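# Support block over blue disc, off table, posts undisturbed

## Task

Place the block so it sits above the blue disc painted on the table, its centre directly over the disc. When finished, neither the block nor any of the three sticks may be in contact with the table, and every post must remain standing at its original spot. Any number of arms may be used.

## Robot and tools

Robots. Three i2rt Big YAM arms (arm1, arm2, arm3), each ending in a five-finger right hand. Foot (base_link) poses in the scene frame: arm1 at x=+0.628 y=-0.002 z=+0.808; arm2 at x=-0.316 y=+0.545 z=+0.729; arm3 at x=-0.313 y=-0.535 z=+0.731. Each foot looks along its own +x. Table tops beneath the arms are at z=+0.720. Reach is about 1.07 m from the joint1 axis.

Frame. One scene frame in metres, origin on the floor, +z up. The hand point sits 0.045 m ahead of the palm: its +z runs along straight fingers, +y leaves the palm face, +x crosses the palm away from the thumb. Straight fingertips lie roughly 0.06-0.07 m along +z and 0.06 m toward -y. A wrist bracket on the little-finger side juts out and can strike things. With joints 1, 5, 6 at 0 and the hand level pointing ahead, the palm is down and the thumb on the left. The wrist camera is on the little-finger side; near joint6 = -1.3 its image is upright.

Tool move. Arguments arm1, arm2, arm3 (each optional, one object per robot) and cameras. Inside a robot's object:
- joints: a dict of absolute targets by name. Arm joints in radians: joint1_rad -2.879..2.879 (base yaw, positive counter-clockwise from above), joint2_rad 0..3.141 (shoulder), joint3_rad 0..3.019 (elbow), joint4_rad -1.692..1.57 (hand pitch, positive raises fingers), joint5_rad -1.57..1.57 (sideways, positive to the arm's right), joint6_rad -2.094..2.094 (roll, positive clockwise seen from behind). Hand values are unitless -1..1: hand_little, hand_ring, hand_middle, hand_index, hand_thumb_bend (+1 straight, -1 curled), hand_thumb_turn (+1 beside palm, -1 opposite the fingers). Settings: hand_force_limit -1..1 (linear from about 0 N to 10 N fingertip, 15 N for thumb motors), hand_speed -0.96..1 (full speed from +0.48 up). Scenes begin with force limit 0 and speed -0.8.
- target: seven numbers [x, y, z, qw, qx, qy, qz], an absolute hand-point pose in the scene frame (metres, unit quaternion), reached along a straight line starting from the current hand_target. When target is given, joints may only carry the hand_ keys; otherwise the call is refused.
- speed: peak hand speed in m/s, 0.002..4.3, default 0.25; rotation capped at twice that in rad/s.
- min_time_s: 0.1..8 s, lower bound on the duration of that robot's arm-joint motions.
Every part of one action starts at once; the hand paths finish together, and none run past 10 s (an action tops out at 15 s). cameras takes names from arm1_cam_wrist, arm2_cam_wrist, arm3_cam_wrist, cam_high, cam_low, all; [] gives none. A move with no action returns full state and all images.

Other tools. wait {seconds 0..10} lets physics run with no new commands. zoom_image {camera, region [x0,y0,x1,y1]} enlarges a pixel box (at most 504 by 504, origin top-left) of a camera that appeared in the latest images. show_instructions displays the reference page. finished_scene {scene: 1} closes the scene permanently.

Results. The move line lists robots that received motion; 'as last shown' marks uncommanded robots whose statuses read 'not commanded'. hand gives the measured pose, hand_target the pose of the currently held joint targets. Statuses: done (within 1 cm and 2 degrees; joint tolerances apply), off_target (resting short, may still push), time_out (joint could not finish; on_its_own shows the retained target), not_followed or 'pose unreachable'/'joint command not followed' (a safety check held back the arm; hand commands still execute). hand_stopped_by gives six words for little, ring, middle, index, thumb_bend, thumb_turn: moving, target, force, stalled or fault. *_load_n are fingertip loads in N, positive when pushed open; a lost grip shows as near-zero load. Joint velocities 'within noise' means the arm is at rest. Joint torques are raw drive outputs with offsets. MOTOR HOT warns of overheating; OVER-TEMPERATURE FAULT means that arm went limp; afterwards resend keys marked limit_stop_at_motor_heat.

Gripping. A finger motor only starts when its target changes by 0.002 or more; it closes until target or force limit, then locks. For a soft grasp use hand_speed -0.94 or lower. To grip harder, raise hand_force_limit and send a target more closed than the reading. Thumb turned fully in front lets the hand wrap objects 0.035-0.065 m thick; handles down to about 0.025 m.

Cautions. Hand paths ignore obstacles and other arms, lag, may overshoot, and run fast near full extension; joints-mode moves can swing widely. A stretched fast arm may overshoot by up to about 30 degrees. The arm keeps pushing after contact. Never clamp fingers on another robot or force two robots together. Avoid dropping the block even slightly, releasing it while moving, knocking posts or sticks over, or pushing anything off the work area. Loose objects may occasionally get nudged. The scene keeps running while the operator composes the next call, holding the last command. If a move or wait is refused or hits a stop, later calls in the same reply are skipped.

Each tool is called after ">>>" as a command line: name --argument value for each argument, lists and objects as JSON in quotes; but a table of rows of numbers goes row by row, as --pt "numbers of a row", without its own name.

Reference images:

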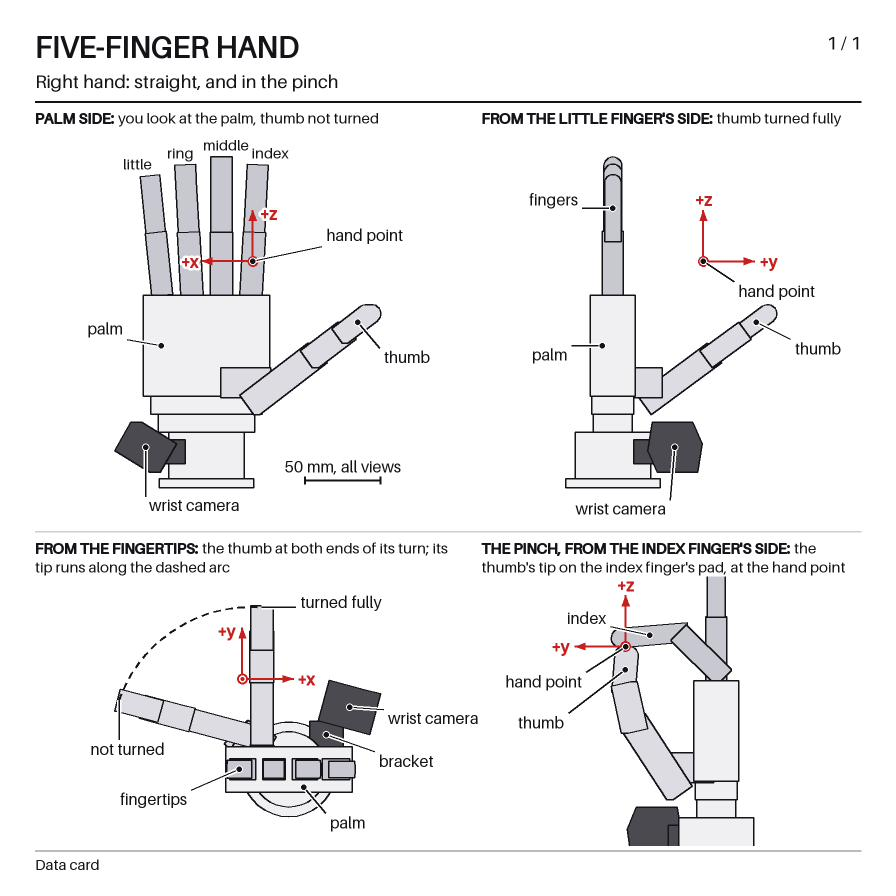

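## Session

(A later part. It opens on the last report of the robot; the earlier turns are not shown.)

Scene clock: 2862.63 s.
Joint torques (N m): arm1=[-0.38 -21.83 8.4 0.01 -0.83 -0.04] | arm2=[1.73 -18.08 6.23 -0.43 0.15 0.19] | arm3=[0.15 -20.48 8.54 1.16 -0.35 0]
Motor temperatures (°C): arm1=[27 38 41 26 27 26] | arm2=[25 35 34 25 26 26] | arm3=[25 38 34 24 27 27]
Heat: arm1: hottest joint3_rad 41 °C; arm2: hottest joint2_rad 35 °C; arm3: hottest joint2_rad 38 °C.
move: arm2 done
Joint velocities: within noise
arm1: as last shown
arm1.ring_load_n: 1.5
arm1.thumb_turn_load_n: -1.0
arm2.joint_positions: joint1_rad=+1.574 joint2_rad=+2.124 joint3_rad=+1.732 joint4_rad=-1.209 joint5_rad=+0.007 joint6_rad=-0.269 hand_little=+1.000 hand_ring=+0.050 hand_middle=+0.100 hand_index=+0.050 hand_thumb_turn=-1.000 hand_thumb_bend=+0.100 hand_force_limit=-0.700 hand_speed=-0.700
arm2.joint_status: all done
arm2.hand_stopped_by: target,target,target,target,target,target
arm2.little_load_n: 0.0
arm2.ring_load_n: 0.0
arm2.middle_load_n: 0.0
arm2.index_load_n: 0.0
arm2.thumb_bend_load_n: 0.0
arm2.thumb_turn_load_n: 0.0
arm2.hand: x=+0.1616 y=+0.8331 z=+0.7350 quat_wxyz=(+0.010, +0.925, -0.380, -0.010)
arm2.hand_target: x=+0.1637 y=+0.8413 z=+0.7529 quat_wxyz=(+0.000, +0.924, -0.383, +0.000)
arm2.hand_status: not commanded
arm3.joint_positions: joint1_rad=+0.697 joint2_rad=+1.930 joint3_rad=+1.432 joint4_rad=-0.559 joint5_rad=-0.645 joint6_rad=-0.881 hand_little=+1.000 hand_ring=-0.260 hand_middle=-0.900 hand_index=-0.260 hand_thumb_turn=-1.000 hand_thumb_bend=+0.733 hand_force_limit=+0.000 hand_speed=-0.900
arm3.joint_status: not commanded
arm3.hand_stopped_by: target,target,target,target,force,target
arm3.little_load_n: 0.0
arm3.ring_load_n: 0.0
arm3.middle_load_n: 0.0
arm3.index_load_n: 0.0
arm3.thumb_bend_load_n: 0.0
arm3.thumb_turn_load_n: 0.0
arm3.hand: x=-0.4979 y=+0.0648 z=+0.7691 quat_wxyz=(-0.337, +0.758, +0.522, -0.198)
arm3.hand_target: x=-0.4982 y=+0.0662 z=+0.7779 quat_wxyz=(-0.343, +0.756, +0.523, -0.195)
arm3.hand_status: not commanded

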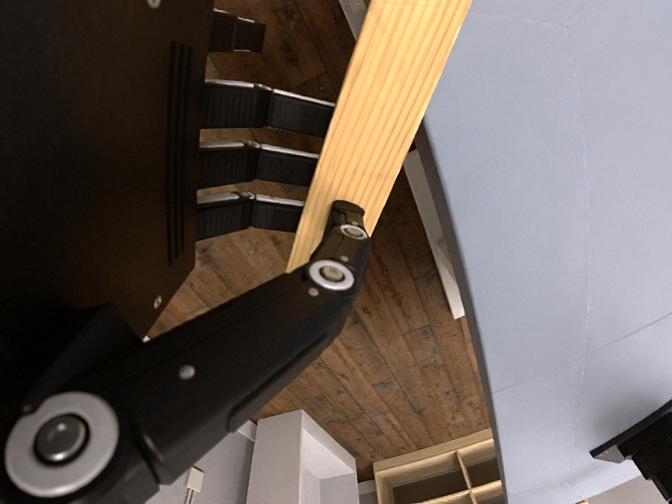

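>>> move --arm2 '{"joints": {"hand_speed": -0.88, "hand_force_limit": -0.5, "hand_index": -0.3, "hand_middle": -0.3, "hand_ring": -0.3}}' --cameras '["arm2_cam_wrist"]'

Scene clock: 2867.40 s.
Joint torques (N m): arm1=[-0.91 -21.71 8.43 -0.05 -0.8 -0.06] | arm2=[1.9 -17.96 6.27 -0.42 0.19 0.19] | arm3=[0.03 -20.37 8.54 1.06 -0.35 -0.01]
Motor temperatures (°C): arm1=[27 38 41 26 27 26] | arm2=[25 35 34 25 26 26] | arm3=[25 38 34 24 27 27]
Heat: arm1: hottest joint3_rad 41 °C; arm2: hottest joint2_rad 35 °C; arm3: hottest joint2_rad 38 °C.
move: arm2 off_target
Joint velocities: within noise
arm1, arm3: as last shown
arm1.thumb_turn_load_n: -1.5
arm2.joint_positions: joint1_rad=+1.574 joint2_rad=+2.124 joint3_rad=+1.732 joint4_rad=-1.209 joint5_rad=+0.007 joint6_rad=-0.269 hand_little=+1.000 hand_ring=-0.126 hand_middle=-0.143 hand_index=-0.149 hand_thumb_turn=-1.000 hand_thumb_bend=+0.100 hand_force_limit=-0.500 hand_speed=-0.880
arm2.joint_status: hand_ring off_target (ended at -0.126, target -0.300); hand_middle off_target (ended at -0.143, target -0.300); hand_index off_target (ended at -0.149, target -0.300); the others done
arm2.hand_stopped_by: target,force,force,force,target,target
arm2.little_load_n: 0.0
arm2.ring_load_n: 2.5
arm2.middle_load_n: 4.5
arm2.index_load_n: 4.0
arm2.thumb_bend_load_n: 0.0
arm2.thumb_turn_load_n: 0.0
arm2.hand: x=+0.1616 y=+0.8331 z=+0.7350 quat_wxyz=(+0.010, +0.925, -0.381, -0.010)
arm2.hand_target: x=+0.1637 y=+0.8412 z=+0.7529 quat_wxyz=(+0.000, +0.924, -0.383, +0.000)
arm2.hand_status: not commanded

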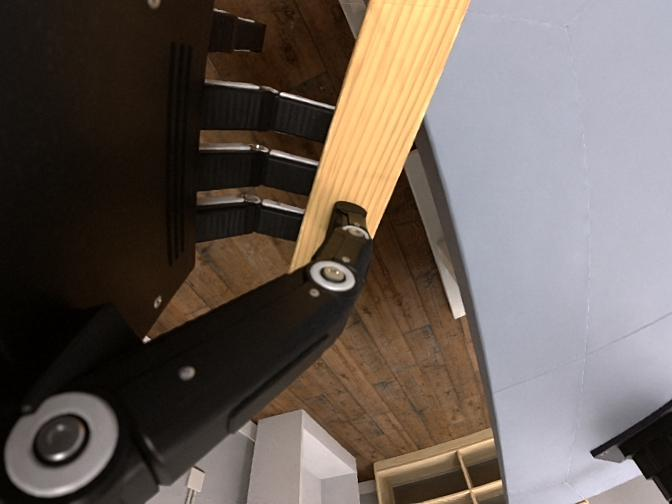

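>>> move --arm2 '{"target": [0.1640, 0.8415, 0.85, 0.0, 0.9239, -0.3827, 0.0], "speed": 0.08}' --cameras '["arm2_cam_wrist", "cam_high", "cam_low"]'

Scene clock: 2874.97 s.
Joint torques (N m): arm1=[-0.91 -22.12 8.65 -0.06 -0.82 -0.04] | arm2=[1.96 -17.55 9.5 -0.53 0.15 0.21] | arm3=[0.56 -20.54 8.69 1.26 -0.33 -0.01]
Motor temperatures (°C): arm1=[27 38 41 26 27 26] | arm2=[25 35 35 25 26 26] | arm3=[25 38 34 24 27 27]
Heat: arm1: hottest joint3_rad 41 °C; arm2: hottest joint2_rad 35 °C; arm3: hottest joint2_rad 38 °C.
move: arm2 off_target
Joint velocities: within noise
arm1, arm3: as last shown
arm1.ring_load_n: 1.0
arm1.middle_load_n: 0.5
arm2.joint_positions: joint1_rad=+1.575 joint2_rad=+2.052 joint3_rad=+1.843 joint4_rad=-1.425 joint5_rad=+0.007 joint6_rad=-0.268 hand_little=+1.000 hand_ring=-0.126 hand_middle=-0.143 hand_index=-0.149 hand_thumb_turn=-1.000 hand_thumb_bend=+0.100 hand_force_limit=-0.500 hand_speed=-0.880
arm2.joint_status: not commanded
arm2.hand_stopped_by: target,force,force,force,target,target
arm2.little_load_n: 0.0
arm2.ring_load_n: 2.5
arm2.middle_load_n: 4.5
arm2.index_load_n: 3.5
arm2.thumb_bend_load_n: 0.0
arm2.thumb_turn_load_n: 0.0
arm2.hand: x=+0.1531 y=+0.8280 z=+0.8219 quat_wxyz=(+0.024, +0.925, -0.380, -0.020)
arm2.hand_target: x=+0.1628 y=+0.8407 z=+0.8501 quat_wxyz=(+0.000, +0.924, -0.383, +0.000)
arm2.hand_status: off_target (0.033 m and 3.6 deg from the pose sent, 0.115 m and 1.6 deg at the start)

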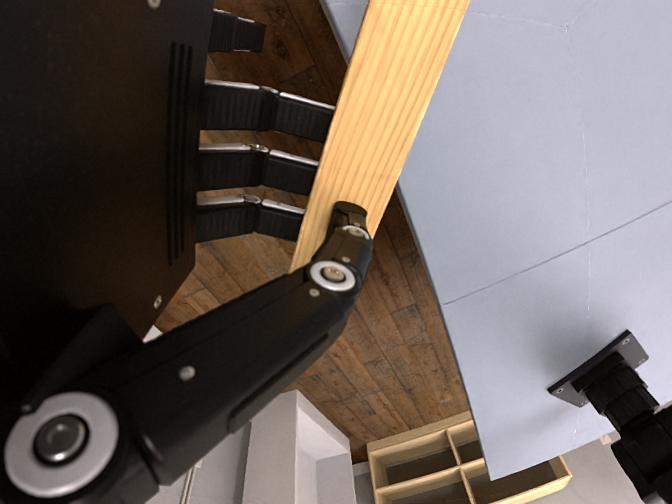

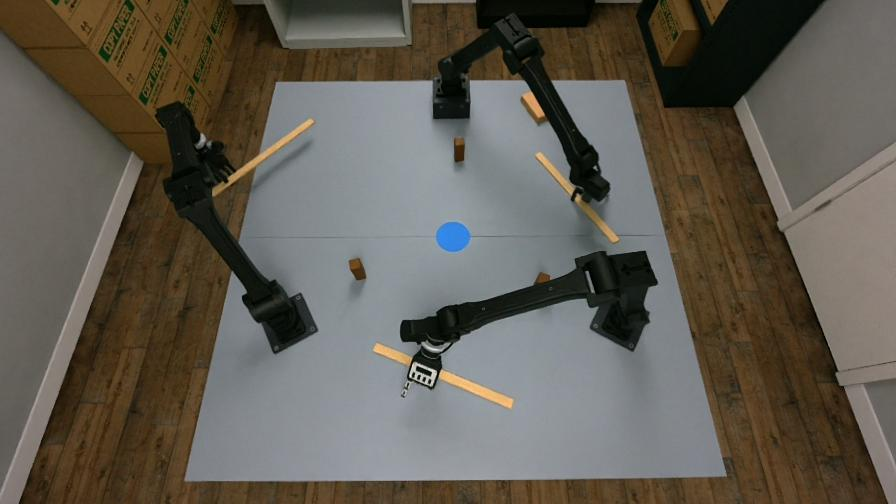

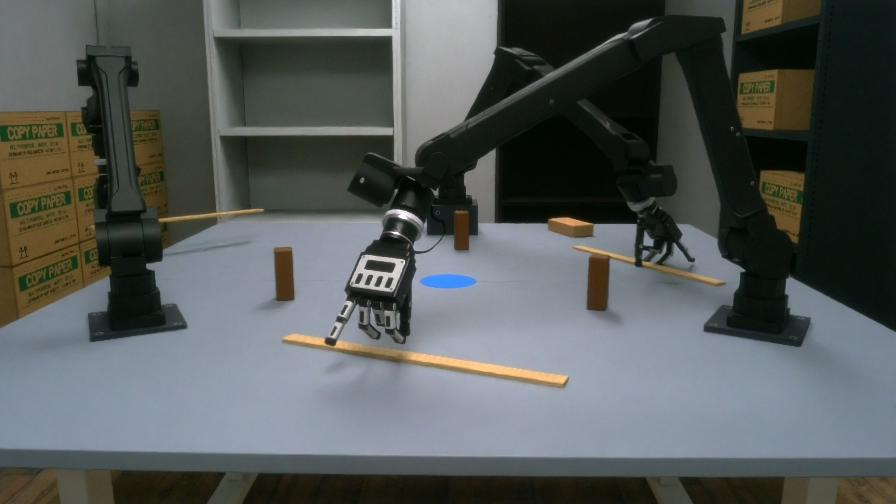

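>>> move --arm3 '{"target": [-0.480, 0.027, 0.795, 0.3178, -0.7673, -0.5146, 0.2131], "speed": 0.15, "joints": {"hand_speed": -0.3, "hand_thumb_bend": 0.5}}'

>>> move --arm3 '{"target": [-0.480, 0.027, 0.742, 0.3178, -0.7673, -0.5146, 0.2131], "speed": 0.1}' --cameras '["arm3_cam_wrist"]'

Scene clock: 2920.33 s.
Joint torques (N m): arm1=[-0.38 -21.77 8.28 -0.17 -0.88 -0.07] | arm2=[1.79 -17.2 9.28 -0.49 0.16 0.2] | arm3=[-0.97 -19.25 7.76 0.69 -0.47 -0.15]
Motor temperatures (°C): arm1=[27 38 41 26 27 26] | arm2=[25 34 40 25 26 26] | arm3=[25 38 34 24 27 27]
Heat: arm1: hottest joint3_rad 41 °C; arm2: hottest joint3_rad 40 °C; arm3: hottest joint2_rad 38 °C.
move: arm3 done
Joint velocities: within noise
arm1, arm2: as last shown
arm1.middle_load_n: 0.0
arm2.ring_load_n: 3.0
arm2.index_load_n: 4.0
arm2.hand_target: x=+0.1628 y=+0.8407 z=+0.8500 quat_wxyz=(+0.000, +0.924, -0.383, +0.000)
arm3.joint_positions: joint1_rad=+0.684 joint2_rad=+1.843 joint3_rad=+1.379 joint4_rad=-0.645 joint5_rad=-0.665 joint6_rad=-0.887 hand_little=+1.000 hand_ring=-0.260 hand_middle=-0.900 hand_index=-0.260 hand_thumb_turn=-1.000 hand_thumb_bend=+0.505 hand_force_limit=+0.000 hand_speed=-0.300
arm3.joint_status: all done
arm3.hand_stopped_by: target,target,target,target,target,target
arm3.little_load_n: 0.0
arm3.ring_load_n: 0.0
arm3.middle_load_n: 0.0
arm3.index_load_n: 0.0
arm3.thumb_bend_load_n: 6.5
arm3.thumb_turn_load_n: 1.5
arm3.hand: x=-0.4882 y=+0.0302 z=+0.7945 quat_wxyz=(-0.320, +0.765, +0.516, -0.214)
arm3.hand_target: x=-0.4802 y=+0.0270 z=+0.7949 quat_wxyz=(-0.318, +0.767, +0.515, -0.213)
arm3.hand_status: done (0.009 m and 0.4 deg from the pose sent, 0.049 m and 3.1 deg at the start)
pictures: none

Scene clock: 2921.60 s.
Joint torques (N m): arm1=[-0.44 -21.77 8.62 -0.09 -0.84 -0.01] | arm2=[1.55 -17.67 9.29 -0.42 0.19 0.19] | arm3=[-0.97 -17.9 7.86 1.73 -0.43 -0.1]
Motor temperatures (°C): arm1=[27 38 41 26 27 26] | arm2=[25 34 40 25 26 26] | arm3=[25 38 34 24 27 27]
Heat: arm1: hottest joint3_rad 41 °C; arm2: hottest joint3_rad 40 °C; arm3: hottest joint2_rad 38 °C.
move: arm3 done
Joint velocities: within noise
arm1, arm2: as last shown
arm1.ring_load_n: 1.5
arm1.thumb_bend_load_n: 7.5
arm1.thumb_turn_load_n: -1.0
arm2.index_load_n: 3.5
arm3.joint_positions: joint1_rad=+0.684 joint2_rad=+1.897 joint3_rad=+1.318 joint4_rad=-0.548 joint5_rad=-0.666 joint6_rad=-0.888 hand_little=+1.000 hand_ring=-0.260 hand_middle=-0.900 hand_index=-0.260 hand_thumb_turn=-1.000 hand_thumb_bend=+0.505 hand_force_limit=+0.000 hand_speed=-0.300
arm3.joint_status: not commanded
arm3.hand_stopped_by: target,target,target,target,target,target
arm3.little_load_n: 0.0
arm3.ring_load_n: 0.0
arm3.middle_load_n: 0.0
arm3.index_load_n: 0.0
arm3.thumb_bend_load_n: 6.5
arm3.thumb_turn_load_n: 2.0
arm3.hand: x=-0.4872 y=+0.0228 z=+0.7463 quat_wxyz=(-0.313, +0.768, +0.515, -0.218)
arm3.hand_target: x=-0.4801 y=+0.0268 z=+0.7421 quat_wxyz=(-0.318, +0.767, +0.515, -0.213)
arm3.hand_status: done (0.009 m and 0.8 deg from the pose sent, 0.053 m and 0.3 deg at the start)

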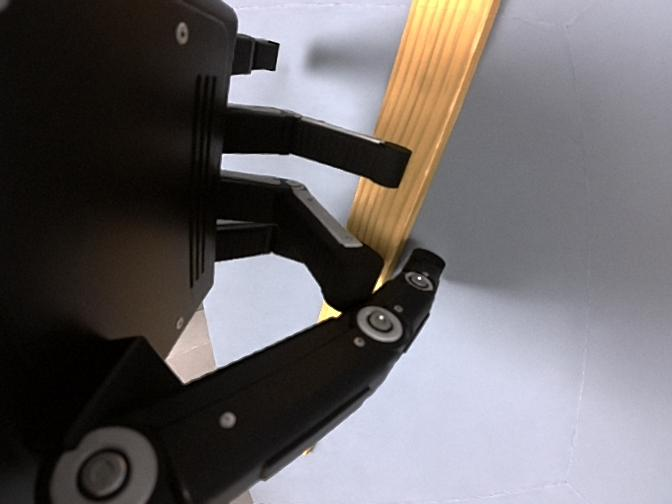

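>>> move --arm3 '{"target": [-0.480, 0.027, 0.728, 0.3178, -0.7673, -0.5146, 0.2131], "speed": 0.1, "joints": {"hand_thumb_bend": 0.8}}'

>>> move --arm3 '{"target": [-0.4945, 0.045, 0.727, 0.3812, -0.9204, -0.0805, 0.0333], "speed": 0.08}' --cameras '["arm3_cam_wrist", "cam_high"]'

Scene clock: 2928.80 s.
Joint torques (N m): arm1=[-0.26 -21.95 8.35 0.09 -0.81 -0.06] | arm2=[2.08 -17.38 9.43 -0.54 0.16 0.21] | arm3=[-1.08 -16.67 7.23 1.84 -0.33 -0.11]
Motor temperatures (°C): arm1=[27 38 41 26 27 26] | arm2=[25 33 40 25 26 26] | arm3=[25 38 34 25 27 27]
Heat: arm1: hottest joint3_rad 41 °C; arm2: hottest joint3_rad 40 °C; arm3: hottest joint2_rad 38 °C.
move: arm3 off_target
Joint velocities: within noise
arm1, arm2: as last shown
arm1.ring_load_n: 1.0
arm1.thumb_bend_load_n: 7.0
arm3.joint_positions: joint1_rad=+0.684 joint2_rad=+1.904 joint3_rad=+1.312 joint4_rad=-0.515 joint5_rad=-0.668 joint6_rad=-0.888 hand_little=+1.000 hand_ring=-0.260 hand_middle=-0.900 hand_index=-0.260 hand_thumb_turn=-1.000 hand_thumb_bend=+0.800 hand_force_limit=+0.000 hand_speed=-0.300
arm3.joint_status: all done
arm3.hand_stopped_by: target,target,target,target,target,target
arm3.little_load_n: 0.0
arm3.ring_load_n: -1.5
arm3.middle_load_n: 0.0
arm3.index_load_n: 0.0
arm3.thumb_bend_load_n: 0.0
arm3.thumb_turn_load_n: 0.0
arm3.hand: x=-0.4881 y=+0.0272 z=+0.7420 quat_wxyz=(-0.321, +0.764, +0.517, -0.214)
arm3.hand_target: x=-0.4801 y=+0.0267 z=+0.7283 quat_wxyz=(-0.318, +0.767, +0.515, -0.213)
arm3.hand_status: off_target (0.016 m and 0.6 deg from the pose sent, 0.020 m and 0.8 deg at the start)
pictures: none

Scene clock: 2935.77 s.
Joint torques (N m): arm1=[-0.26 -21.95 8.46 0.16 -0.81 -0.06] | arm2=[2.26 -17.32 9.39 -0.47 0.14 0.23] | arm3=[2.14 -15.97 6.19 1.85 -0.02 0.14]
Motor temperatures (°C): arm1=[27 38 41 26 27 26] | arm2=[25 33 41 25 26 26] | arm3=[25 38 34 25 27 27]
Heat: arm1: hottest joint3_rad 41 °C; arm2: hottest joint3_rad 41 °C; arm3: hottest joint2_rad 38 °C.
move: arm3 off_target
Joint velocities: within noise
arm1, arm2: as last shown
arm1.ring_load_n: 1.5
arm1.thumb_bend_load_n: 7.5
arm1.thumb_turn_load_n: -1.5
arm2.index_load_n: 4.0
arm3.joint_positions: joint1_rad=+0.798 joint2_rad=+1.794 joint3_rad=+1.088 joint4_rad=-0.060 joint5_rad=+0.063 joint6_rad=+0.051 hand_little=+1.000 hand_ring=-0.260 hand_middle=-0.900 hand_index=-0.260 hand_thumb_turn=-1.000 hand_thumb_bend=+0.800 hand_force_limit=+0.000 hand_speed=-0.300
arm3.joint_status: not commanded
arm3.hand_stopped_by: target,target,target,target,target,target
arm3.little_load_n: 0.0
arm3.ring_load_n: 0.0
arm3.middle_load_n: 0.0
arm3.index_load_n: -1.0
arm3.thumb_bend_load_n: 1.0
arm3.thumb_turn_load_n: -2.5
arm3.hand: x=-0.4851 y=+0.0576 z=+0.7418 quat_wxyz=(-0.394, +0.915, +0.079, -0.029)
arm3.hand_target: x=-0.4940 y=+0.0448 z=+0.7272 quat_wxyz=(-0.381, +0.920, +0.081, -0.033)
arm3.hand_status: off_target (0.022 m and 1.7 deg from the pose sent, 0.024 m and 58.0 deg at the start)

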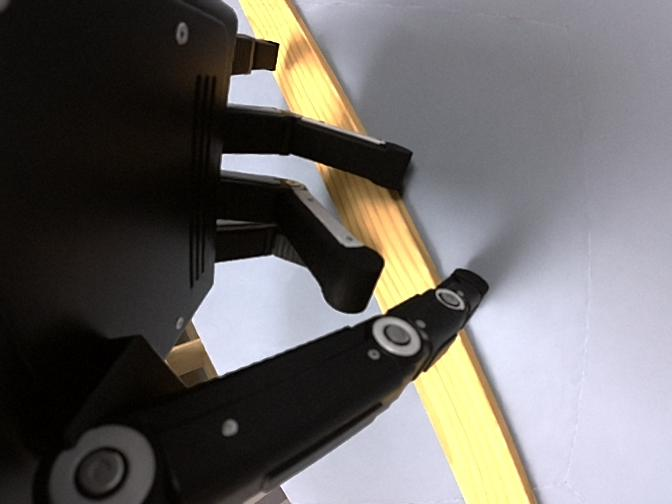

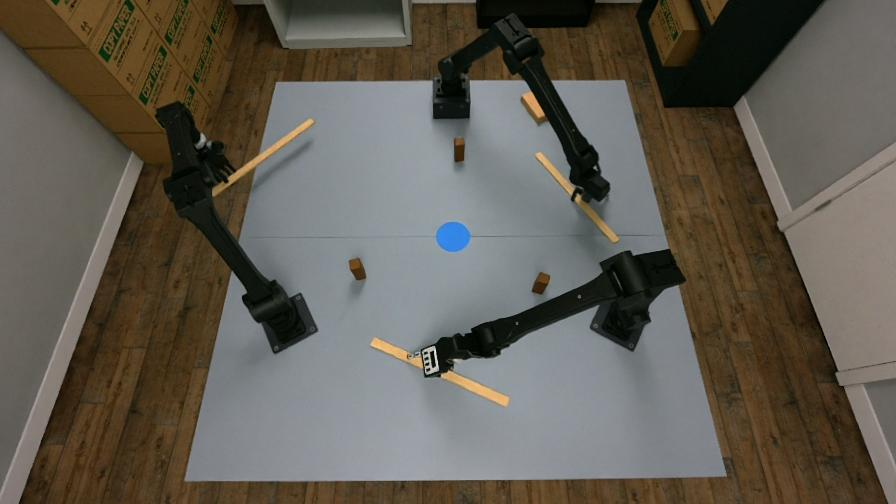

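>>> move --arm3 '{"target": [-0.495, 0.055, 0.790, 0.3156, -0.7811, -0.4996, 0.2019], "speed": 0.2, "joints": {"hand_speed": -0.3, "hand_thumb_bend": 1.0}}'

>>> move --arm3 '{"target": [-0.500, 0.052, 0.750, 0.3156, -0.7811, -0.4996, 0.2019], "speed": 0.1}' --cameras '["arm3_cam_wrist", "cam_high"]'

Scene clock: 2976.40 s.
Joint torques (N m): arm1=[-0.32 -21.83 8.24 0.02 -0.84 -0.02] | arm2=[2.08 -17.14 9.44 -0.55 0.15 0.21] | arm3=[-1.2 -17.55 12.93 0.68 -0.44 -0.11]
Motor temperatures (°C): arm1=[27 38 41 26 27 26] | arm2=[25 33 42 25 26 26] | arm3=[25 37 33 25 27 27]
Heat: arm1: hottest joint3_rad 41 °C; arm2: hottest joint3_rad 42 °C; arm3: hottest joint2_rad 37 °C.
move: arm3 off_target
Joint velocities: within noise
arm1.joint_positions: joint1_rad=+0.697 joint2_rad=+2.273 joint3_rad=+1.737 joint4_rad=-0.866 joint5_rad=-0.741 joint6_rad=-1.325 hand_little=+1.000 hand_ring=-0.260 hand_middle=-0.900 hand_index=-0.260 hand_thumb_turn=-1.000 hand_thumb_bend=+0.722 hand_force_limit=+0.000 hand_speed=-0.900
arm1.joint_status: not commanded
arm1.hand_stopped_by: target,target,target,target,force,target
arm1.little_load_n: -0.5
arm1.ring_load_n: 1.5
arm1.middle_load_n: 0.0
arm1.index_load_n: 0.0
arm1.thumb_bend_load_n: 7.5
arm1.thumb_turn_load_n: -1.0
arm1.hand: x=+0.1946 y=-0.4901 z=+0.7398 quat_wxyz=(-0.092, +0.241, -0.896, +0.362)
arm1.hand_target: x=+0.1976 y=-0.4940 z=+0.7381 quat_wxyz=(-0.096, +0.245, -0.894, +0.362)
arm1.hand_status: not commanded
arm2: as last shown
arm2.little_load_n: -0.5
arm3.joint_positions: joint1_rad=+0.711 joint2_rad=+1.881 joint3_rad=+1.401 joint4_rad=-0.631 joint5_rad=-0.620 joint6_rad=-0.819 hand_little=+1.000 hand_ring=-0.260 hand_middle=-0.900 hand_index=-0.260 hand_thumb_turn=-1.000 hand_thumb_bend=+1.000 hand_force_limit=+0.000 hand_speed=-0.300
arm3.joint_status: all done
arm3.hand_stopped_by: target,target,target,target,target,target
arm3.little_load_n: 0.0
arm3.ring_load_n: 0.0
arm3.middle_load_n: 0.0
arm3.index_load_n: 0.0
arm3.thumb_bend_load_n: 0.0
arm3.thumb_turn_load_n: 0.0
arm3.hand: x=-0.5007 y=+0.0348 z=+0.7802 quat_wxyz=(-0.303, +0.785, +0.499, -0.209)
arm3.hand_target: x=-0.4947 y=+0.0541 z=+0.7902 quat_wxyz=(-0.316, +0.781, +0.500, -0.202)
arm3.hand_status: off_target (0.023 m and 1.7 deg from the pose sent, 0.049 m and 55.6 deg at the start)
pictures: none

Scene clock: 2977.40 s.
Joint torques (N m): arm1=[-0.62 -22.24 8.31 -0.02 -0.86 -0.06] | arm2=[1.85 -17.26 9.32 -0.54 0.17 0.21] | arm3=[-0.97 -17.73 8.54 1.83 -0.3 -0.03]
Motor temperatures (°C): arm1=[27 38 41 26 27 26] | arm2=[25 33 42 25 26 26] | arm3=[25 37 33 25 27 27]
Heat: arm1: hottest joint3_rad 41 °C; arm2: hottest joint3_rad 42 °C; arm3: hottest joint2_rad 37 °C.
move: arm3 done
Joint velocities: within noise
arm1, arm2: as last shown
arm1.little_load_n: 0.0
arm1.thumb_bend_load_n: 7.0
arm2.little_load_n: 0.0
arm2.ring_load_n: 2.5
arm2.index_load_n: 3.5
arm2.thumb_bend_load_n: 0.5
arm3.joint_positions: joint1_rad=+0.711 joint2_rad=+1.931 joint3_rad=+1.401 joint4_rad=-0.558 joint5_rad=-0.619 joint6_rad=-0.819 hand_little=+1.000 hand_ring=-0.260 hand_middle=-0.900 hand_index=-0.260 hand_thumb_turn=-1.000 hand_thumb_bend=+1.000 hand_force_limit=+0.000 hand_speed=-0.300
arm3.joint_status: not commanded
arm3.hand_stopped_by: target,target,target,target,target,target
arm3.little_load_n: 0.0
arm3.ring_load_n: 0.0
arm3.middle_load_n: 0.0
arm3.index_load_n: 0.0
arm3.thumb_bend_load_n: 0.0
arm3.thumb_turn_load_n: -0.5
arm3.hand: x=-0.5027 y=+0.0479 z=+0.7549 quat_wxyz=(-0.312, +0.781, +0.500, -0.205)
arm3.hand_target: x=-0.5000 y=+0.0519 z=+0.7501 quat_wxyz=(-0.316, +0.781, +0.500, -0.202)
arm3.hand_status: done (0.007 m and 0.5 deg from the pose sent, 0.035 m and 1.7 deg at the start)

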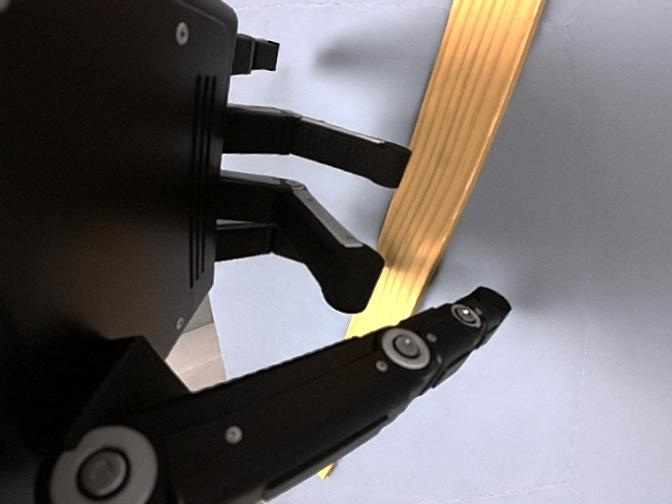

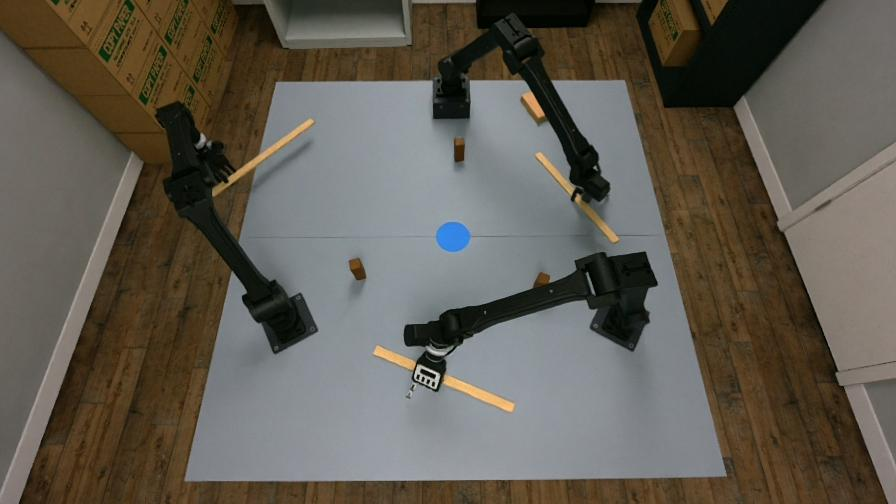

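>>> move --arm3 '{"target": [-0.5055, 0.0542, 0.740, 0.3156, -0.7811, -0.4996, 0.2019], "speed": 0.1}'

>>> move --arm3 '{"target": [-0.5055, 0.0542, 0.724, 0.3156, -0.7811, -0.4996, 0.2019], "speed": 0.1}'

>>> move --arm3 '{"joints": {"hand_speed": -0.8, "hand_force_limit": -0.2, "hand_thumb_bend": 0.5}}' --cameras '["arm3_cam_wrist"]'

Scene clock: 2993.93 s.
Joint torques (N m): arm1=[-0.21 -23.06 8.39 -0.03 -0.82 -0.03] | arm2=[1.96 -17.61 9.29 -0.42 0.15 0.19] | arm3=[0.32 -18.43 8.43 1.76 -0.32 0.04]
Motor temperatures (°C): arm1=[27 38 41 26 27 26] | arm2=[25 33 42 25 26 26] | arm3=[25 36 33 25 27 27]
Heat: arm1: hottest joint3_rad 41 °C; arm2: hottest joint3_rad 42 °C; arm3: hottest joint2_rad 36 °C.
move: arm3 done
Joint velocities: within noise
arm1, arm2: as last shown
arm1.thumb_turn_load_n: -1.5
arm2.ring_load_n: 3.0
arm2.thumb_bend_load_n: 0.0
arm3.joint_positions: joint1_rad=+0.711 joint2_rad=+1.948 joint3_rad=+1.401 joint4_rad=-0.534 joint5_rad=-0.616 joint6_rad=-0.819 hand_little=+1.000 hand_ring=-0.260 hand_middle=-0.900 hand_index=-0.260 hand_thumb_turn=-1.000 hand_thumb_bend=+1.000 hand_force_limit=+0.000 hand_speed=-0.300
arm3.joint_status: not commanded
arm3.hand_stopped_by: target,target,target,target,target,target
arm3.little_load_n: 0.0
arm3.ring_load_n: 0.0
arm3.middle_load_n: 0.0
arm3.index_load_n: 0.0
arm3.thumb_bend_load_n: 0.0
arm3.thumb_turn_load_n: 0.0
arm3.hand: x=-0.5027 y=+0.0523 z=+0.7462 quat_wxyz=(-0.315, +0.781, +0.501, -0.202)
arm3.hand_target: x=-0.5055 y=+0.0540 z=+0.7400 quat_wxyz=(-0.316, +0.781, +0.500, -0.202)
arm3.hand_status: done (0.007 m and 0.2 deg from the pose sent, 0.016 m and 0.5 deg at the start)
pictures: none

Scene clock: 2994.90 s.
Joint torques (N m): arm1=[-0.5 -21.48 8.34 0.02 -0.84 0] | arm2=[1.79 -17.44 9.43 -0.5 0.11 0.2] | arm3=[0.67 -17.26 7.2 1.95 -0.22 0.07]
Motor temperatures (°C): arm1=[27 38 41 26 27 26] | arm2=[25 33 42 25 26 26] | arm3=[25 36 32 25 27 27]
Heat: arm1: hottest joint3_rad 41 °C; arm2: hottest joint3_rad 42 °C; arm3: hottest joint2_rad 36 °C.
move: arm3 off_target
Joint velocities: within noise
arm1: as last shown
arm1.ring_load_n: 1.0
arm2.joint_positions: joint1_rad=+1.575 joint2_rad=+2.052 joint3_rad=+1.843 joint4_rad=-1.425 joint5_rad=+0.007 joint6_rad=-0.268 hand_little=+1.000 hand_ring=-0.126 hand_middle=-0.143 hand_index=-0.149 hand_thumb_turn=-1.000 hand_thumb_bend=+0.100 hand_force_limit=-0.500 hand_speed=-0.880
arm2.joint_status: not commanded
arm2.hand_stopped_by: target,force,force,force,target,target
arm2.little_load_n: 0.0
arm2.ring_load_n: 3.0
arm2.middle_load_n: 4.5
arm2.index_load_n: 3.5
arm2.thumb_bend_load_n: 0.0
arm2.thumb_turn_load_n: 0.0
arm2.hand: x=+0.1531 y=+0.8280 z=+0.8219 quat_wxyz=(+0.024, +0.925, -0.380, -0.020)
arm2.hand_target: x=+0.1628 y=+0.8407 z=+0.8500 quat_wxyz=(+0.000, +0.924, -0.383, +0.000)
arm2.hand_status: not commanded
arm3.joint_positions: joint1_rad=+0.711 joint2_rad=+1.959 joint3_rad=+1.401 joint4_rad=-0.500 joint5_rad=-0.617 joint6_rad=-0.818 hand_little=+1.000 hand_ring=-0.260 hand_middle=-0.900 hand_index=-0.260 hand_thumb_turn=-1.000 hand_thumb_bend=+1.000 hand_force_limit=+0.000 hand_speed=-0.300
arm3.joint_status: not commanded
arm3.hand_stopped_by: target,target,target,target,target,target
arm3.little_load_n: 0.0
arm3.ring_load_n: -1.5
arm3.middle_load_n: 0.0
arm3.index_load_n: 0.0
arm3.thumb_bend_load_n: 0.0
arm3.thumb_turn_load_n: 0.0
arm3.hand: x=-0.5040 y=+0.0593 z=+0.7422 quat_wxyz=(-0.325, +0.776, +0.502, -0.198)
arm3.hand_target: x=-0.5054 y=+0.0537 z=+0.7242 quat_wxyz=(-0.315, +0.781, +0.500, -0.202)
arm3.hand_status: off_target (0.019 m and 1.4 deg from the pose sent, 0.023 m and 0.2 deg at the start)
pictures: none

Scene clock: 2997.00 s.
Joint torques (N m): arm1=[-0.32 -22.36 8.32 -0.05 -0.79 -0.04] | arm2=[2.2 -17.26 9.37 -0.4 0.16 0.2] | arm3=[0.85 -17.79 7.2 1.91 -0.27 0.05]
Motor temperatures (°C): arm1=[27 38 41 26 27 26] | arm2=[25 33 42 25 26 26] | arm3=[25 36 32 25 27 27]
Heat: arm1: hottest joint3_rad 41 °C; arm2: hottest joint3_rad 42 °C; arm3: hottest joint2_rad 36 °C.
move: arm3 done
Joint velocities: within noise
arm1, arm2: as last shown
arm1.little_load_n: -0.5
arm3.joint_positions: joint1_rad=+0.711 joint2_rad=+1.959 joint3_rad=+1.401 joint4_rad=-0.499 joint5_rad=-0.616 joint6_rad=-0.818 hand_little=+1.000 hand_ring=-0.260 hand_middle=-0.900 hand_index=-0.260 hand_thumb_turn=-1.000 hand_thumb_bend=+0.510 hand_force_limit=-0.200 hand_speed=-0.800
arm3.joint_status: all done
arm3.hand_stopped_by: target,target,target,target,force,target
arm3.little_load_n: 0.0
arm3.ring_load_n: -0.5
arm3.middle_load_n: 0.0
arm3.index_load_n: 0.0
arm3.thumb_bend_load_n: 6.0
arm3.thumb_turn_load_n: 1.5
arm3.hand: x=-0.5039 y=+0.0595 z=+0.7422 quat_wxyz=(-0.326, +0.776, +0.502, -0.197)
arm3.hand_target: x=-0.5054 y=+0.0537 z=+0.7242 quat_wxyz=(-0.315, +0.781, +0.500, -0.202)
arm3.hand_status: not commanded

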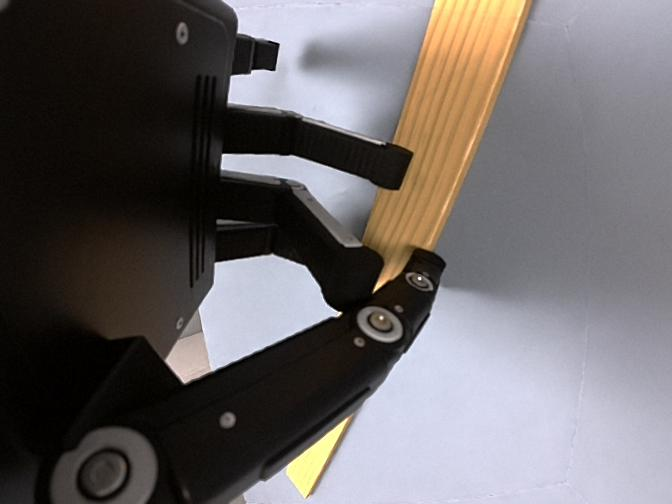

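>>> move --arm3 '{"target": [-0.5055, 0.0542, 0.775, 0.3156, -0.7811, -0.4996, 0.2019], "speed": 0.15, "joints": {"hand_speed": -0.2, "hand_thumb_bend": 1.0}}'

>>> move --arm3 '{"target": [-0.5190, 0.0600, 0.755, 0.3156, -0.7811, -0.4996, 0.2019], "speed": 0.15}' --cameras '["arm3_cam_wrist"]'

Scene clock: 3003.83 s.
Joint torques (N m): arm1=[-0.67 -21.3 8.34 0.1 -0.8 -0.05] | arm2=[1.85 -16.97 9.37 -0.49 0.15 0.19] | arm3=[0.56 -20.07 11.45 0.69 -0.31 0.06]
Motor temperatures (°C): arm1=[27 38 41 26 27 26] | arm2=[25 33 42 25 26 26] | arm3=[25 36 32 25 27 27]
Heat: arm1: hottest joint3_rad 41 °C; arm2: hottest joint3_rad 42 °C; arm3: hottest joint2_rad 36 °C.
move: arm3 off_target
Joint velocities: within noise
arm1, arm2: as last shown
arm1.little_load_n: 0.0
arm1.middle_load_n: 0.5
arm1.thumb_turn_load_n: -1.0
arm2.index_load_n: 4.0
arm3.joint_positions: joint1_rad=+0.711 joint2_rad=+1.926 joint3_rad=+1.401 joint4_rad=-0.585 joint5_rad=-0.616 joint6_rad=-0.818 hand_little=+1.000 hand_ring=-0.260 hand_middle=-0.900 hand_index=-0.260 hand_thumb_turn=-1.000 hand_thumb_bend=+1.000 hand_force_limit=-0.200 hand_speed=-0.200
arm3.joint_status: all done
arm3.hand_stopped_by: target,target,target,target,target,target
arm3.little_load_n: 0.0
arm3.ring_load_n: 0.0
arm3.middle_load_n: 0.0
arm3.index_load_n: 0.0
arm3.thumb_bend_load_n: 0.0
arm3.thumb_turn_load_n: 0.0
arm3.hand: x=-0.5011 y=+0.0421 z=+0.7562 quat_wxyz=(-0.303, +0.786, +0.498, -0.207)
arm3.hand_target: x=-0.5055 y=+0.0536 z=+0.7751 quat_wxyz=(-0.316, +0.781, +0.500, -0.202)
arm3.hand_status: off_target (0.023 m and 1.7 deg from the pose sent, 0.033 m and 1.4 deg at the start)
pictures: none

Scene clock: 3004.90 s.
Joint torques (N m): arm1=[-1.08 -21.71 8.36 0.01 -0.79 -0.05] | arm2=[2.08 -17.26 9.4 -0.49 0.17 0.19] | arm3=[1.61 -17.85 11.7 1.83 -0.33 0.12]
Motor temperatures (°C): arm1=[27 38 41 26 27 26] | arm2=[25 33 42 25 26 26] | arm3=[25 36 32 25 27 27]
Heat: arm1: hottest joint3_rad 41 °C; arm2: hottest joint3_rad 42 °C; arm3: hottest joint2_rad 36 °C.
move: arm3 off_target
Joint velocities: within noise
arm1, arm2: as last shown
arm1.ring_load_n: 1.5
arm1.middle_load_n: 0.0
arm1.thumb_turn_load_n: -1.5
arm2.index_load_n: 3.5
arm3.joint_positions: joint1_rad=+0.723 joint2_rad=+1.944 joint3_rad=+1.401 joint4_rad=-0.563 joint5_rad=-0.606 joint6_rad=-0.801 hand_little=+1.000 hand_ring=-0.260 hand_middle=-0.900 hand_index=-0.260 hand_thumb_turn=-1.000 hand_thumb_bend=+1.000 hand_force_limit=-0.200 hand_speed=-0.200
arm3.joint_status: not commanded
arm3.hand_stopped_by: target,target,target,target,target,target
arm3.little_load_n: 0.0
arm3.ring_load_n: 0.0
arm3.middle_load_n: 0.0
arm3.index_load_n: 0.0
arm3.thumb_bend_load_n: 0.0
arm3.thumb_turn_load_n: 0.0
arm3.hand: x=-0.5077 y=+0.0432 z=+0.7466 quat_wxyz=(-0.300, +0.788, +0.496, -0.206)
arm3.hand_target: x=-0.5188 y=+0.0591 z=+0.7554 quat_wxyz=(-0.316, +0.781, +0.500, -0.202)
arm3.hand_status: off_target (0.022 m and 2.0 deg from the pose sent, 0.025 m and 1.7 deg at the start)

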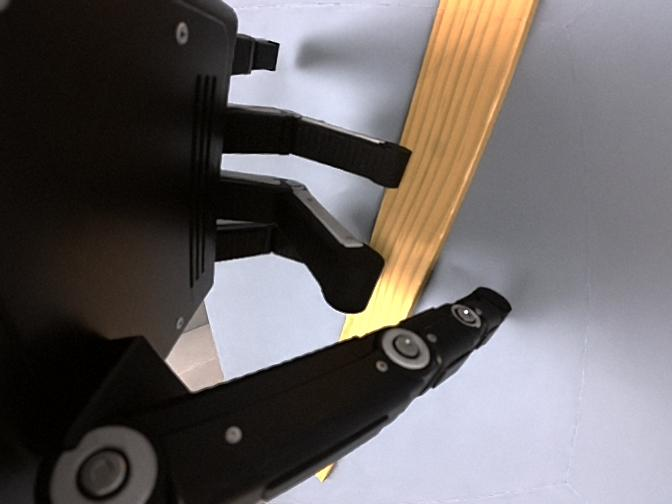

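>>> move --arm3 '{"target": [-0.5330, 0.0640, 0.766, 0.3156, -0.7811, -0.4996, 0.2019], "speed": 0.15}'

>>> move --arm3 '{"target": [-0.5290, 0.0600, 0.740, 0.3156, -0.7811, -0.4996, 0.2019], "speed": 0.1}' --cameras '["arm3_cam_wrist"]'

Scene clock: 3009.93 s.
Joint torques (N m): arm1=[-0.56 -22.48 8.24 -0.01 -0.81 -0.05] | arm2=[1.96 -17.79 9.33 -0.55 0.16 0.2] | arm3=[1.38 -18.14 12.59 1.14 -0.26 0.13]
Motor temperatures (°C): arm1=[27 38 41 26 27 26] | arm2=[25 33 42 25 26 26] | arm3=[25 36 33 25 27 27]
Heat: arm1: hottest joint3_rad 41 °C; arm2: hottest joint3_rad 42 °C; arm3: hottest joint2_rad 36 °C.
move: arm3 off_target
Joint velocities: within noise
arm1, arm2: as last shown
arm1.little_load_n: -0.5
arm2.thumb_bend_load_n: 0.5
arm3.joint_positions: joint1_rad=+0.746 joint2_rad=+1.944 joint3_rad=+1.424 joint4_rad=-0.563 joint5_rad=-0.595 joint6_rad=-0.778 hand_little=+1.000 hand_ring=-0.260 hand_middle=-0.900 hand_index=-0.260 hand_thumb_turn=-1.000 hand_thumb_bend=+1.000 hand_force_limit=-0.200 hand_speed=-0.200
arm3.joint_status: not commanded
arm3.hand_stopped_by: target,target,target,target,target,target
arm3.little_load_n: 0.0
arm3.ring_load_n: 0.0
arm3.middle_load_n: 0.0
arm3.index_load_n: 0.0
arm3.thumb_bend_load_n: 0.0
arm3.thumb_turn_load_n: 0.0
arm3.hand: x=-0.5227 y=+0.0482 z=+0.7552 quat_wxyz=(-0.304, +0.786, +0.498, -0.205)
arm3.hand_target: x=-0.5328 y=+0.0631 z=+0.7663 quat_wxyz=(-0.316, +0.781, +0.500, -0.202)
arm3.hand_status: off_target (0.022 m and 1.4 deg from the pose sent, 0.038 m and 2.0 deg at the start)
pictures: none

Scene clock: 3010.93 s.
Joint torques (N m): arm1=[-1.03 -22.12 8.5 -0.16 -0.85 -0.04] | arm2=[2.2 -17.26 9.32 -0.49 0.17 0.19] | arm3=[0.09 -18.49 9.13 1.89 -0.34 0.05]
Motor temperatures (°C): arm1=[27 38 41 26 27 26] | arm2=[25 33 42 25 26 26] | arm3=[25 36 33 25 27 27]
Heat: arm1: hottest joint3_rad 41 °C; arm2: hottest joint3_rad 42 °C; arm3: hottest joint2_rad 36 °C.
move: arm3 done
Joint velocities: within noise
arm1.joint_positions: joint1_rad=+0.697 joint2_rad=+2.273 joint3_rad=+1.737 joint4_rad=-0.866 joint5_rad=-0.741 joint6_rad=-1.325 hand_little=+1.000 hand_ring=-0.260 hand_middle=-0.900 hand_index=-0.260 hand_thumb_turn=-1.000 hand_thumb_bend=+0.722 hand_force_limit=+0.000 hand_speed=-0.900
arm1.joint_status: not commanded
arm1.hand_stopped_by: target,target,target,target,force,target
arm1.little_load_n: 0.0
arm1.ring_load_n: 1.0
arm1.middle_load_n: 0.0
arm1.index_load_n: 0.0
arm1.thumb_bend_load_n: 7.0
arm1.thumb_turn_load_n: -1.5
arm1.hand: x=+0.1946 y=-0.4901 z=+0.7398 quat_wxyz=(-0.092, +0.241, -0.896, +0.362)
arm1.hand_target: x=+0.1976 y=-0.4940 z=+0.7381 quat_wxyz=(-0.096, +0.245, -0.894, +0.362)
arm1.hand_status: not commanded
arm2: as last shown
arm2.thumb_bend_load_n: 0.0
arm3.joint_positions: joint1_rad=+0.746 joint2_rad=+1.969 joint3_rad=+1.424 joint4_rad=-0.522 joint5_rad=-0.595 joint6_rad=-0.778 hand_little=+1.000 hand_ring=-0.260 hand_middle=-0.900 hand_index=-0.260 hand_thumb_turn=-1.000 hand_thumb_bend=+1.000 hand_force_limit=-0.200 hand_speed=-0.200
arm3.joint_status: not commanded
arm3.hand_stopped_by: target,target,target,target,target,target
arm3.little_load_n: 0.0
arm3.ring_load_n: 0.0
arm3.middle_load_n: 0.0
arm3.index_load_n: 0.0
arm3.thumb_bend_load_n: 0.0
arm3.thumb_turn_load_n: 0.0
arm3.hand: x=-0.5241 y=+0.0555 z=+0.7429 quat_wxyz=(-0.312, +0.783, +0.499, -0.202)
arm3.hand_target: x=-0.5290 y=+0.0598 z=+0.7400 quat_wxyz=(-0.315, +0.781, +0.500, -0.202)
arm3.hand_status: done (0.007 m and 0.5 deg from the pose sent, 0.020 m and 1.4 deg at the start)

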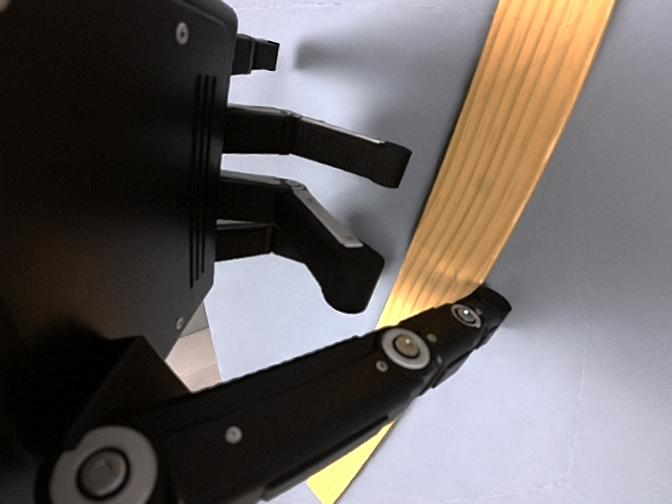

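>>> move --arm3 '{"target": [-0.5270, 0.0600, 0.724, 0.3156, -0.7811, -0.4996, 0.2019], "speed": 0.1}'

>>> move --arm3 '{"joints": {"hand_speed": -0.8, "hand_force_limit": -0.3, "hand_thumb_bend": 0.6}}' --cameras '["arm3_cam_wrist"]'

Scene clock: 3016.50 s.
Joint torques (N m): arm1=[-0.5 -21.89 8.39 -0.02 -0.85 -0.04] | arm2=[1.61 -17.67 9.43 -0.5 0.15 0.2] | arm3=[0.32 -17.85 7.76 2.03 -0.3 -0.02]
Motor temperatures (°C): arm1=[27 38 41 26 27 26] | arm2=[25 33 42 25 26 26] | arm3=[25 36 33 25 27 27]
Heat: arm1: hottest joint3_rad 41 °C; arm2: hottest joint3_rad 42 °C; arm3: hottest joint2_rad 36 °C.
move: arm3 off_target
Joint velocities: within noise
arm1, arm2: as last shown
arm1.ring_load_n: 1.5
arm1.thumb_turn_load_n: -1.0
arm3.joint_positions: joint1_rad=+0.746 joint2_rad=+1.982 joint3_rad=+1.424 joint4_rad=-0.492 joint5_rad=-0.598 joint6_rad=-0.777 hand_little=+1.000 hand_ring=-0.260 hand_middle=-0.900 hand_index=-0.260 hand_thumb_turn=-1.000 hand_thumb_bend=+1.000 hand_force_limit=-0.200 hand_speed=-0.200
arm3.joint_status: not commanded
arm3.hand_stopped_by: target,target,target,target,target,target
arm3.little_load_n: 0.0
arm3.ring_load_n: 0.0
arm3.middle_load_n: 0.0
arm3.index_load_n: 0.0
arm3.thumb_bend_load_n: 0.0
arm3.thumb_turn_load_n: 1.0
arm3.hand: x=-0.5257 y=+0.0609 z=+0.7374 quat_wxyz=(-0.319, +0.780, +0.500, -0.200)
arm3.hand_target: x=-0.5269 y=+0.0597 z=+0.7242 quat_wxyz=(-0.316, +0.781, +0.500, -0.202)
arm3.hand_status: off_target (0.013 m and 0.5 deg from the pose sent, 0.020 m and 0.5 deg at the start)
pictures: none

Scene clock: 3018.13 s.
Joint torques (N m): arm1=[-0.5 -21.77 8.4 0.14 -0.82 -0.06] | arm2=[2.02 -17.14 9.36 -0.49 0.18 0.2] | arm3=[0.09 -17.85 7.86 2 -0.34 -0.05]
Motor temperatures (°C): arm1=[27 38 41 26 27 26] | arm2=[25 33 42 25 26 26] | arm3=[25 36 33 25 27 27]
Heat: arm1: hottest joint3_rad 41 °C; arm2: hottest joint3_rad 42 °C; arm3: hottest joint2_rad 36 °C.
move: arm3 off_target
Joint velocities: within noise
arm1, arm2: as last shown
arm1.ring_load_n: 1.0
arm1.thumb_turn_load_n: -1.5
arm3.joint_positions: joint1_rad=+0.746 joint2_rad=+1.981 joint3_rad=+1.424 joint4_rad=-0.492 joint5_rad=-0.597 joint6_rad=-0.775 hand_little=+1.000 hand_ring=-0.260 hand_middle=-0.900 hand_index=-0.260 hand_thumb_turn=-1.000 hand_thumb_bend=+0.775 hand_force_limit=-0.300 hand_speed=-0.800
arm3.joint_status: hand_thumb_bend off_target (ended at +0.775, target +0.600); the others done
arm3.hand_stopped_by: target,target,target,target,force,target
arm3.little_load_n: 0.0
arm3.ring_load_n: 0.0
arm3.middle_load_n: 0.0
arm3.index_load_n: 0.0
arm3.thumb_bend_load_n: 4.0
arm3.thumb_turn_load_n: 0.0
arm3.hand: x=-0.5257 y=+0.0610 z=+0.7376 quat_wxyz=(-0.319, +0.780, +0.499, -0.200)
arm3.hand_target: x=-0.5269 y=+0.0597 z=+0.7242 quat_wxyz=(-0.315, +0.781, +0.500, -0.202)
arm3.hand_status: not commanded

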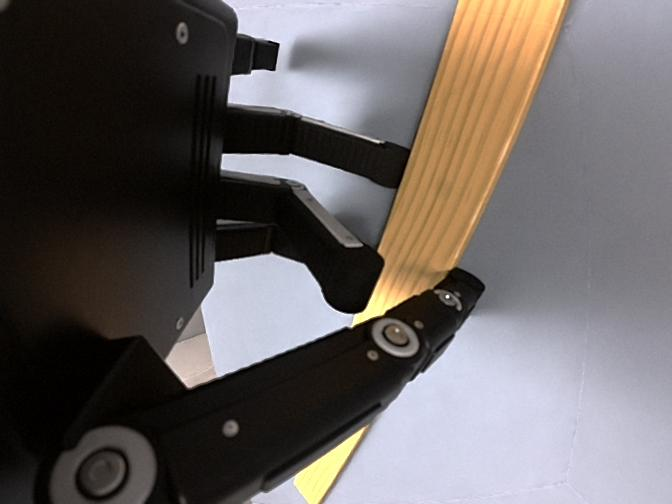

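>>> move --arm3 '{"target": [-0.5171, 0.0826, 0.722, 0.3732, -0.9236, -0.0808, 0.0326], "speed": 0.07}' --cameras '["arm3_cam_wrist", "cam_high"]'

Scene clock: 3038.90 s.
Joint torques (N m): arm1=[0.03 -22.18 8.44 -0.05 -0.79 -0.08] | arm2=[1.67 -17.49 9.31 -0.42 0.15 0.18] | arm3=[2.14 -16.97 6.35 2.02 -0.06 0.26]
Motor temperatures (°C): arm1=[27 38 41 26 27 26] | arm2=[25 33 42 25 26 26] | arm3=[25 37 32 25 27 27]
Heat: arm1: hottest joint3_rad 41 °C; arm2: hottest joint3_rad 42 °C; arm3: hottest joint2_rad 37 °C.
move: arm3 off_target
Joint velocities: within noise
arm1: as last shown
arm2.joint_positions: joint1_rad=+1.575 joint2_rad=+2.052 joint3_rad=+1.843 joint4_rad=-1.425 joint5_rad=+0.007 joint6_rad=-0.268 hand_little=+1.000 hand_ring=-0.126 hand_middle=-0.143 hand_index=-0.149 hand_thumb_turn=-1.000 hand_thumb_bend=+0.100 hand_force_limit=-0.500 hand_speed=-0.880
arm2.joint_status: not commanded
arm2.hand_stopped_by: target,force,force,force,target,target
arm2.little_load_n: 0.0
arm2.ring_load_n: 3.0
arm2.middle_load_n: 4.5
arm2.index_load_n: 3.5
arm2.thumb_bend_load_n: 0.0
arm2.thumb_turn_load_n: 0.0
arm2.hand: x=+0.1531 y=+0.8280 z=+0.8219 quat_wxyz=(+0.024, +0.925, -0.380, -0.020)
arm2.hand_target: x=+0.1628 y=+0.8407 z=+0.8500 quat_wxyz=(+0.000, +0.924, -0.383, +0.000)
arm2.hand_status: not commanded
arm3.joint_positions: joint1_rad=+0.815 joint2_rad=+1.889 joint3_rad=+1.237 joint4_rad=-0.130 joint5_rad=+0.078 joint6_rad=+0.056 hand_little=+1.000 hand_ring=-0.260 hand_middle=-0.900 hand_index=-0.260 hand_thumb_turn=-1.000 hand_thumb_bend=+0.775 hand_force_limit=-0.300 hand_speed=-0.800
arm3.joint_status: not commanded
arm3.hand_stopped_by: target,target,target,target,force,target
arm3.little_load_n: 0.0
arm3.ring_load_n: 1.0
arm3.middle_load_n: 0.0
arm3.index_load_n: 0.0
arm3.thumb_bend_load_n: 3.5
arm3.thumb_turn_load_n: -2.5
arm3.hand: x=-0.5035 y=+0.0961 z=+0.7396 quat_wxyz=(-0.387, +0.918, +0.082, -0.025)
arm3.hand_target: x=-0.5164 y=+0.0825 z=+0.7226 quat_wxyz=(-0.373, +0.924, +0.081, -0.032)
arm3.hand_status: off_target (0.026 m and 1.9 deg from the pose sent, 0.028 m and 55.1 deg at the start)

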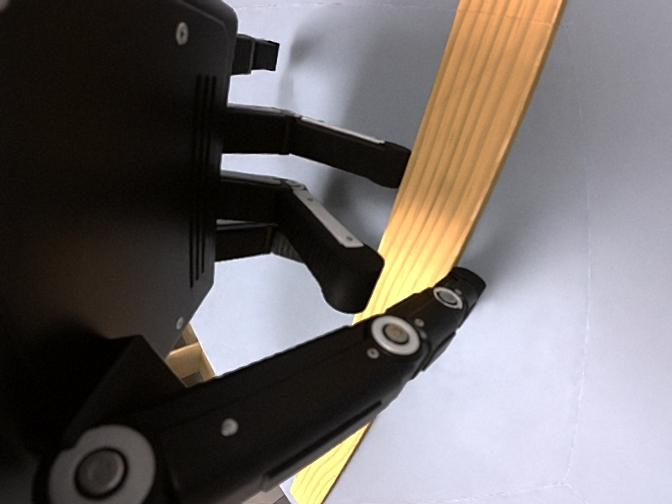

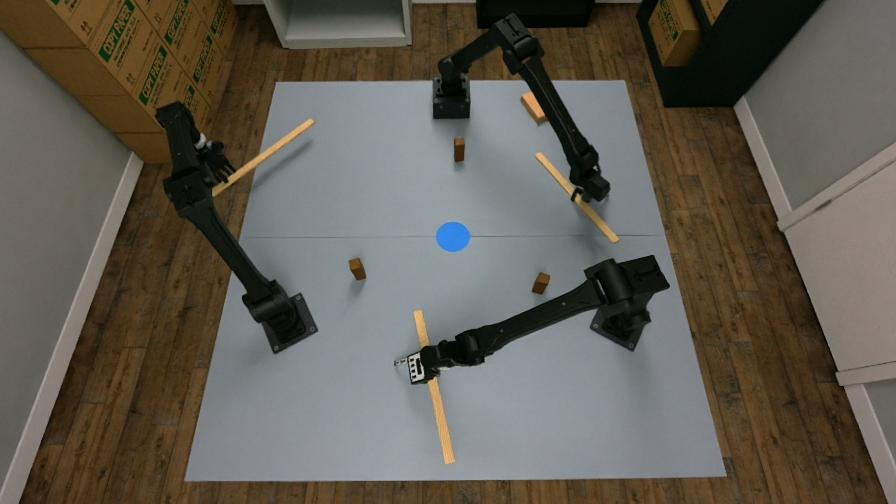

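>>> move --arm3 '{"target": [-0.698, 0.046, 0.721, 0.3732, -0.9236, -0.0808, 0.0326], "speed": 0.06}' --cameras '["arm3_cam_wrist", "cam_high"]'

Scene clock: 3052.80 s.
Joint torques (N m): arm1=[-0.5 -21.71 8.54 -0.08 -0.78 -0.08] | arm2=[2.14 -17.49 9.44 -0.47 0.14 0.19] | arm3=[2.67 -15.68 10.85 1.01 -0.07 0.26]
Motor temperatures (°C): arm1=[27 38 41 26 27 26] | arm2=[25 33 42 25 26 26] | arm3=[25 36 33 25 27 27]
Heat: arm1: hottest joint3_rad 41 °C; arm2: hottest joint3_rad 42 °C; arm3: hottest joint2_rad 36 °C.
move: arm3 off_target
Joint velocities: within noise
arm1, arm2: as last shown
arm3.joint_positions: joint1_rad=+1.121 joint2_rad=+1.952 joint3_rad=+1.349 joint4_rad=-0.218 joint5_rad=+0.294 joint6_rad=+0.287 hand_little=+1.000 hand_ring=-0.260 hand_middle=-0.900 hand_index=-0.260 hand_thumb_turn=-1.000 hand_thumb_bend=+0.774 hand_force_limit=-0.300 hand_speed=-0.800
arm3.joint_status: not commanded
arm3.hand_stopped_by: target,target,target,target,force,target
arm3.little_load_n: 0.0
arm3.ring_load_n: 0.0
arm3.middle_load_n: 0.0
arm3.index_load_n: 0.0
arm3.thumb_bend_load_n: 0.0
arm3.thumb_turn_load_n: -5.0
arm3.hand: x=-0.6765 y=+0.0526 z=+0.7404 quat_wxyz=(-0.389, +0.918, +0.078, -0.026)
arm3.hand_target: x=-0.6969 y=+0.0448 z=+0.7215 quat_wxyz=(-0.374, +0.924, +0.081, -0.032)
arm3.hand_status: off_target (0.030 m and 2.1 deg from the pose sent, 0.202 m and 1.9 deg at the start)

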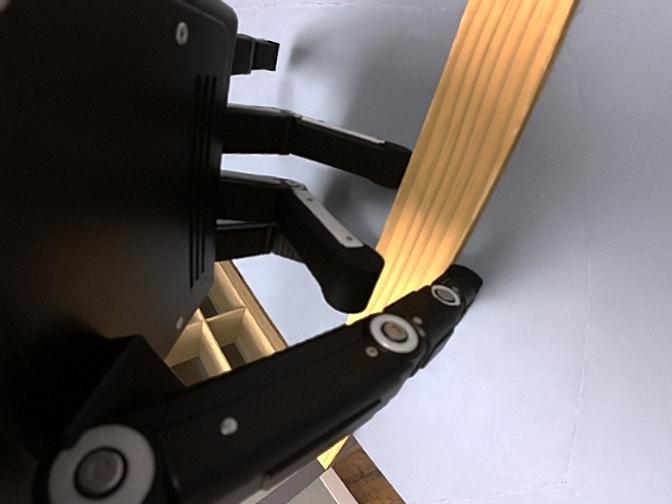

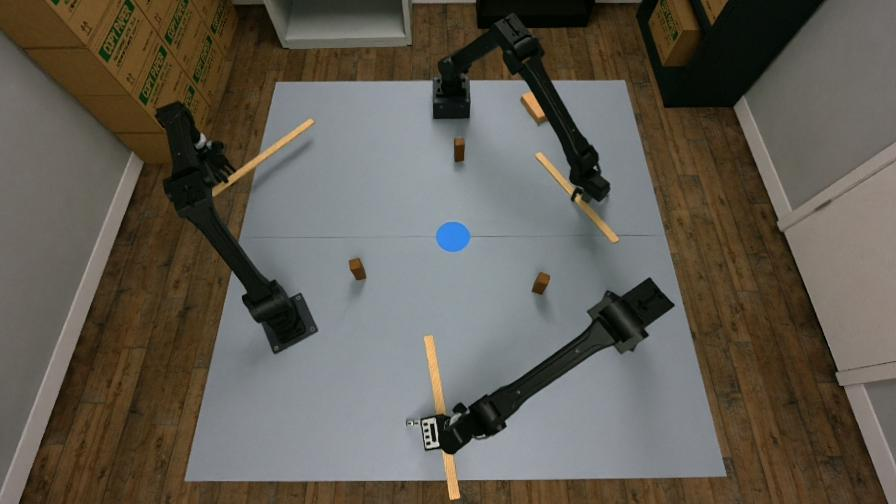

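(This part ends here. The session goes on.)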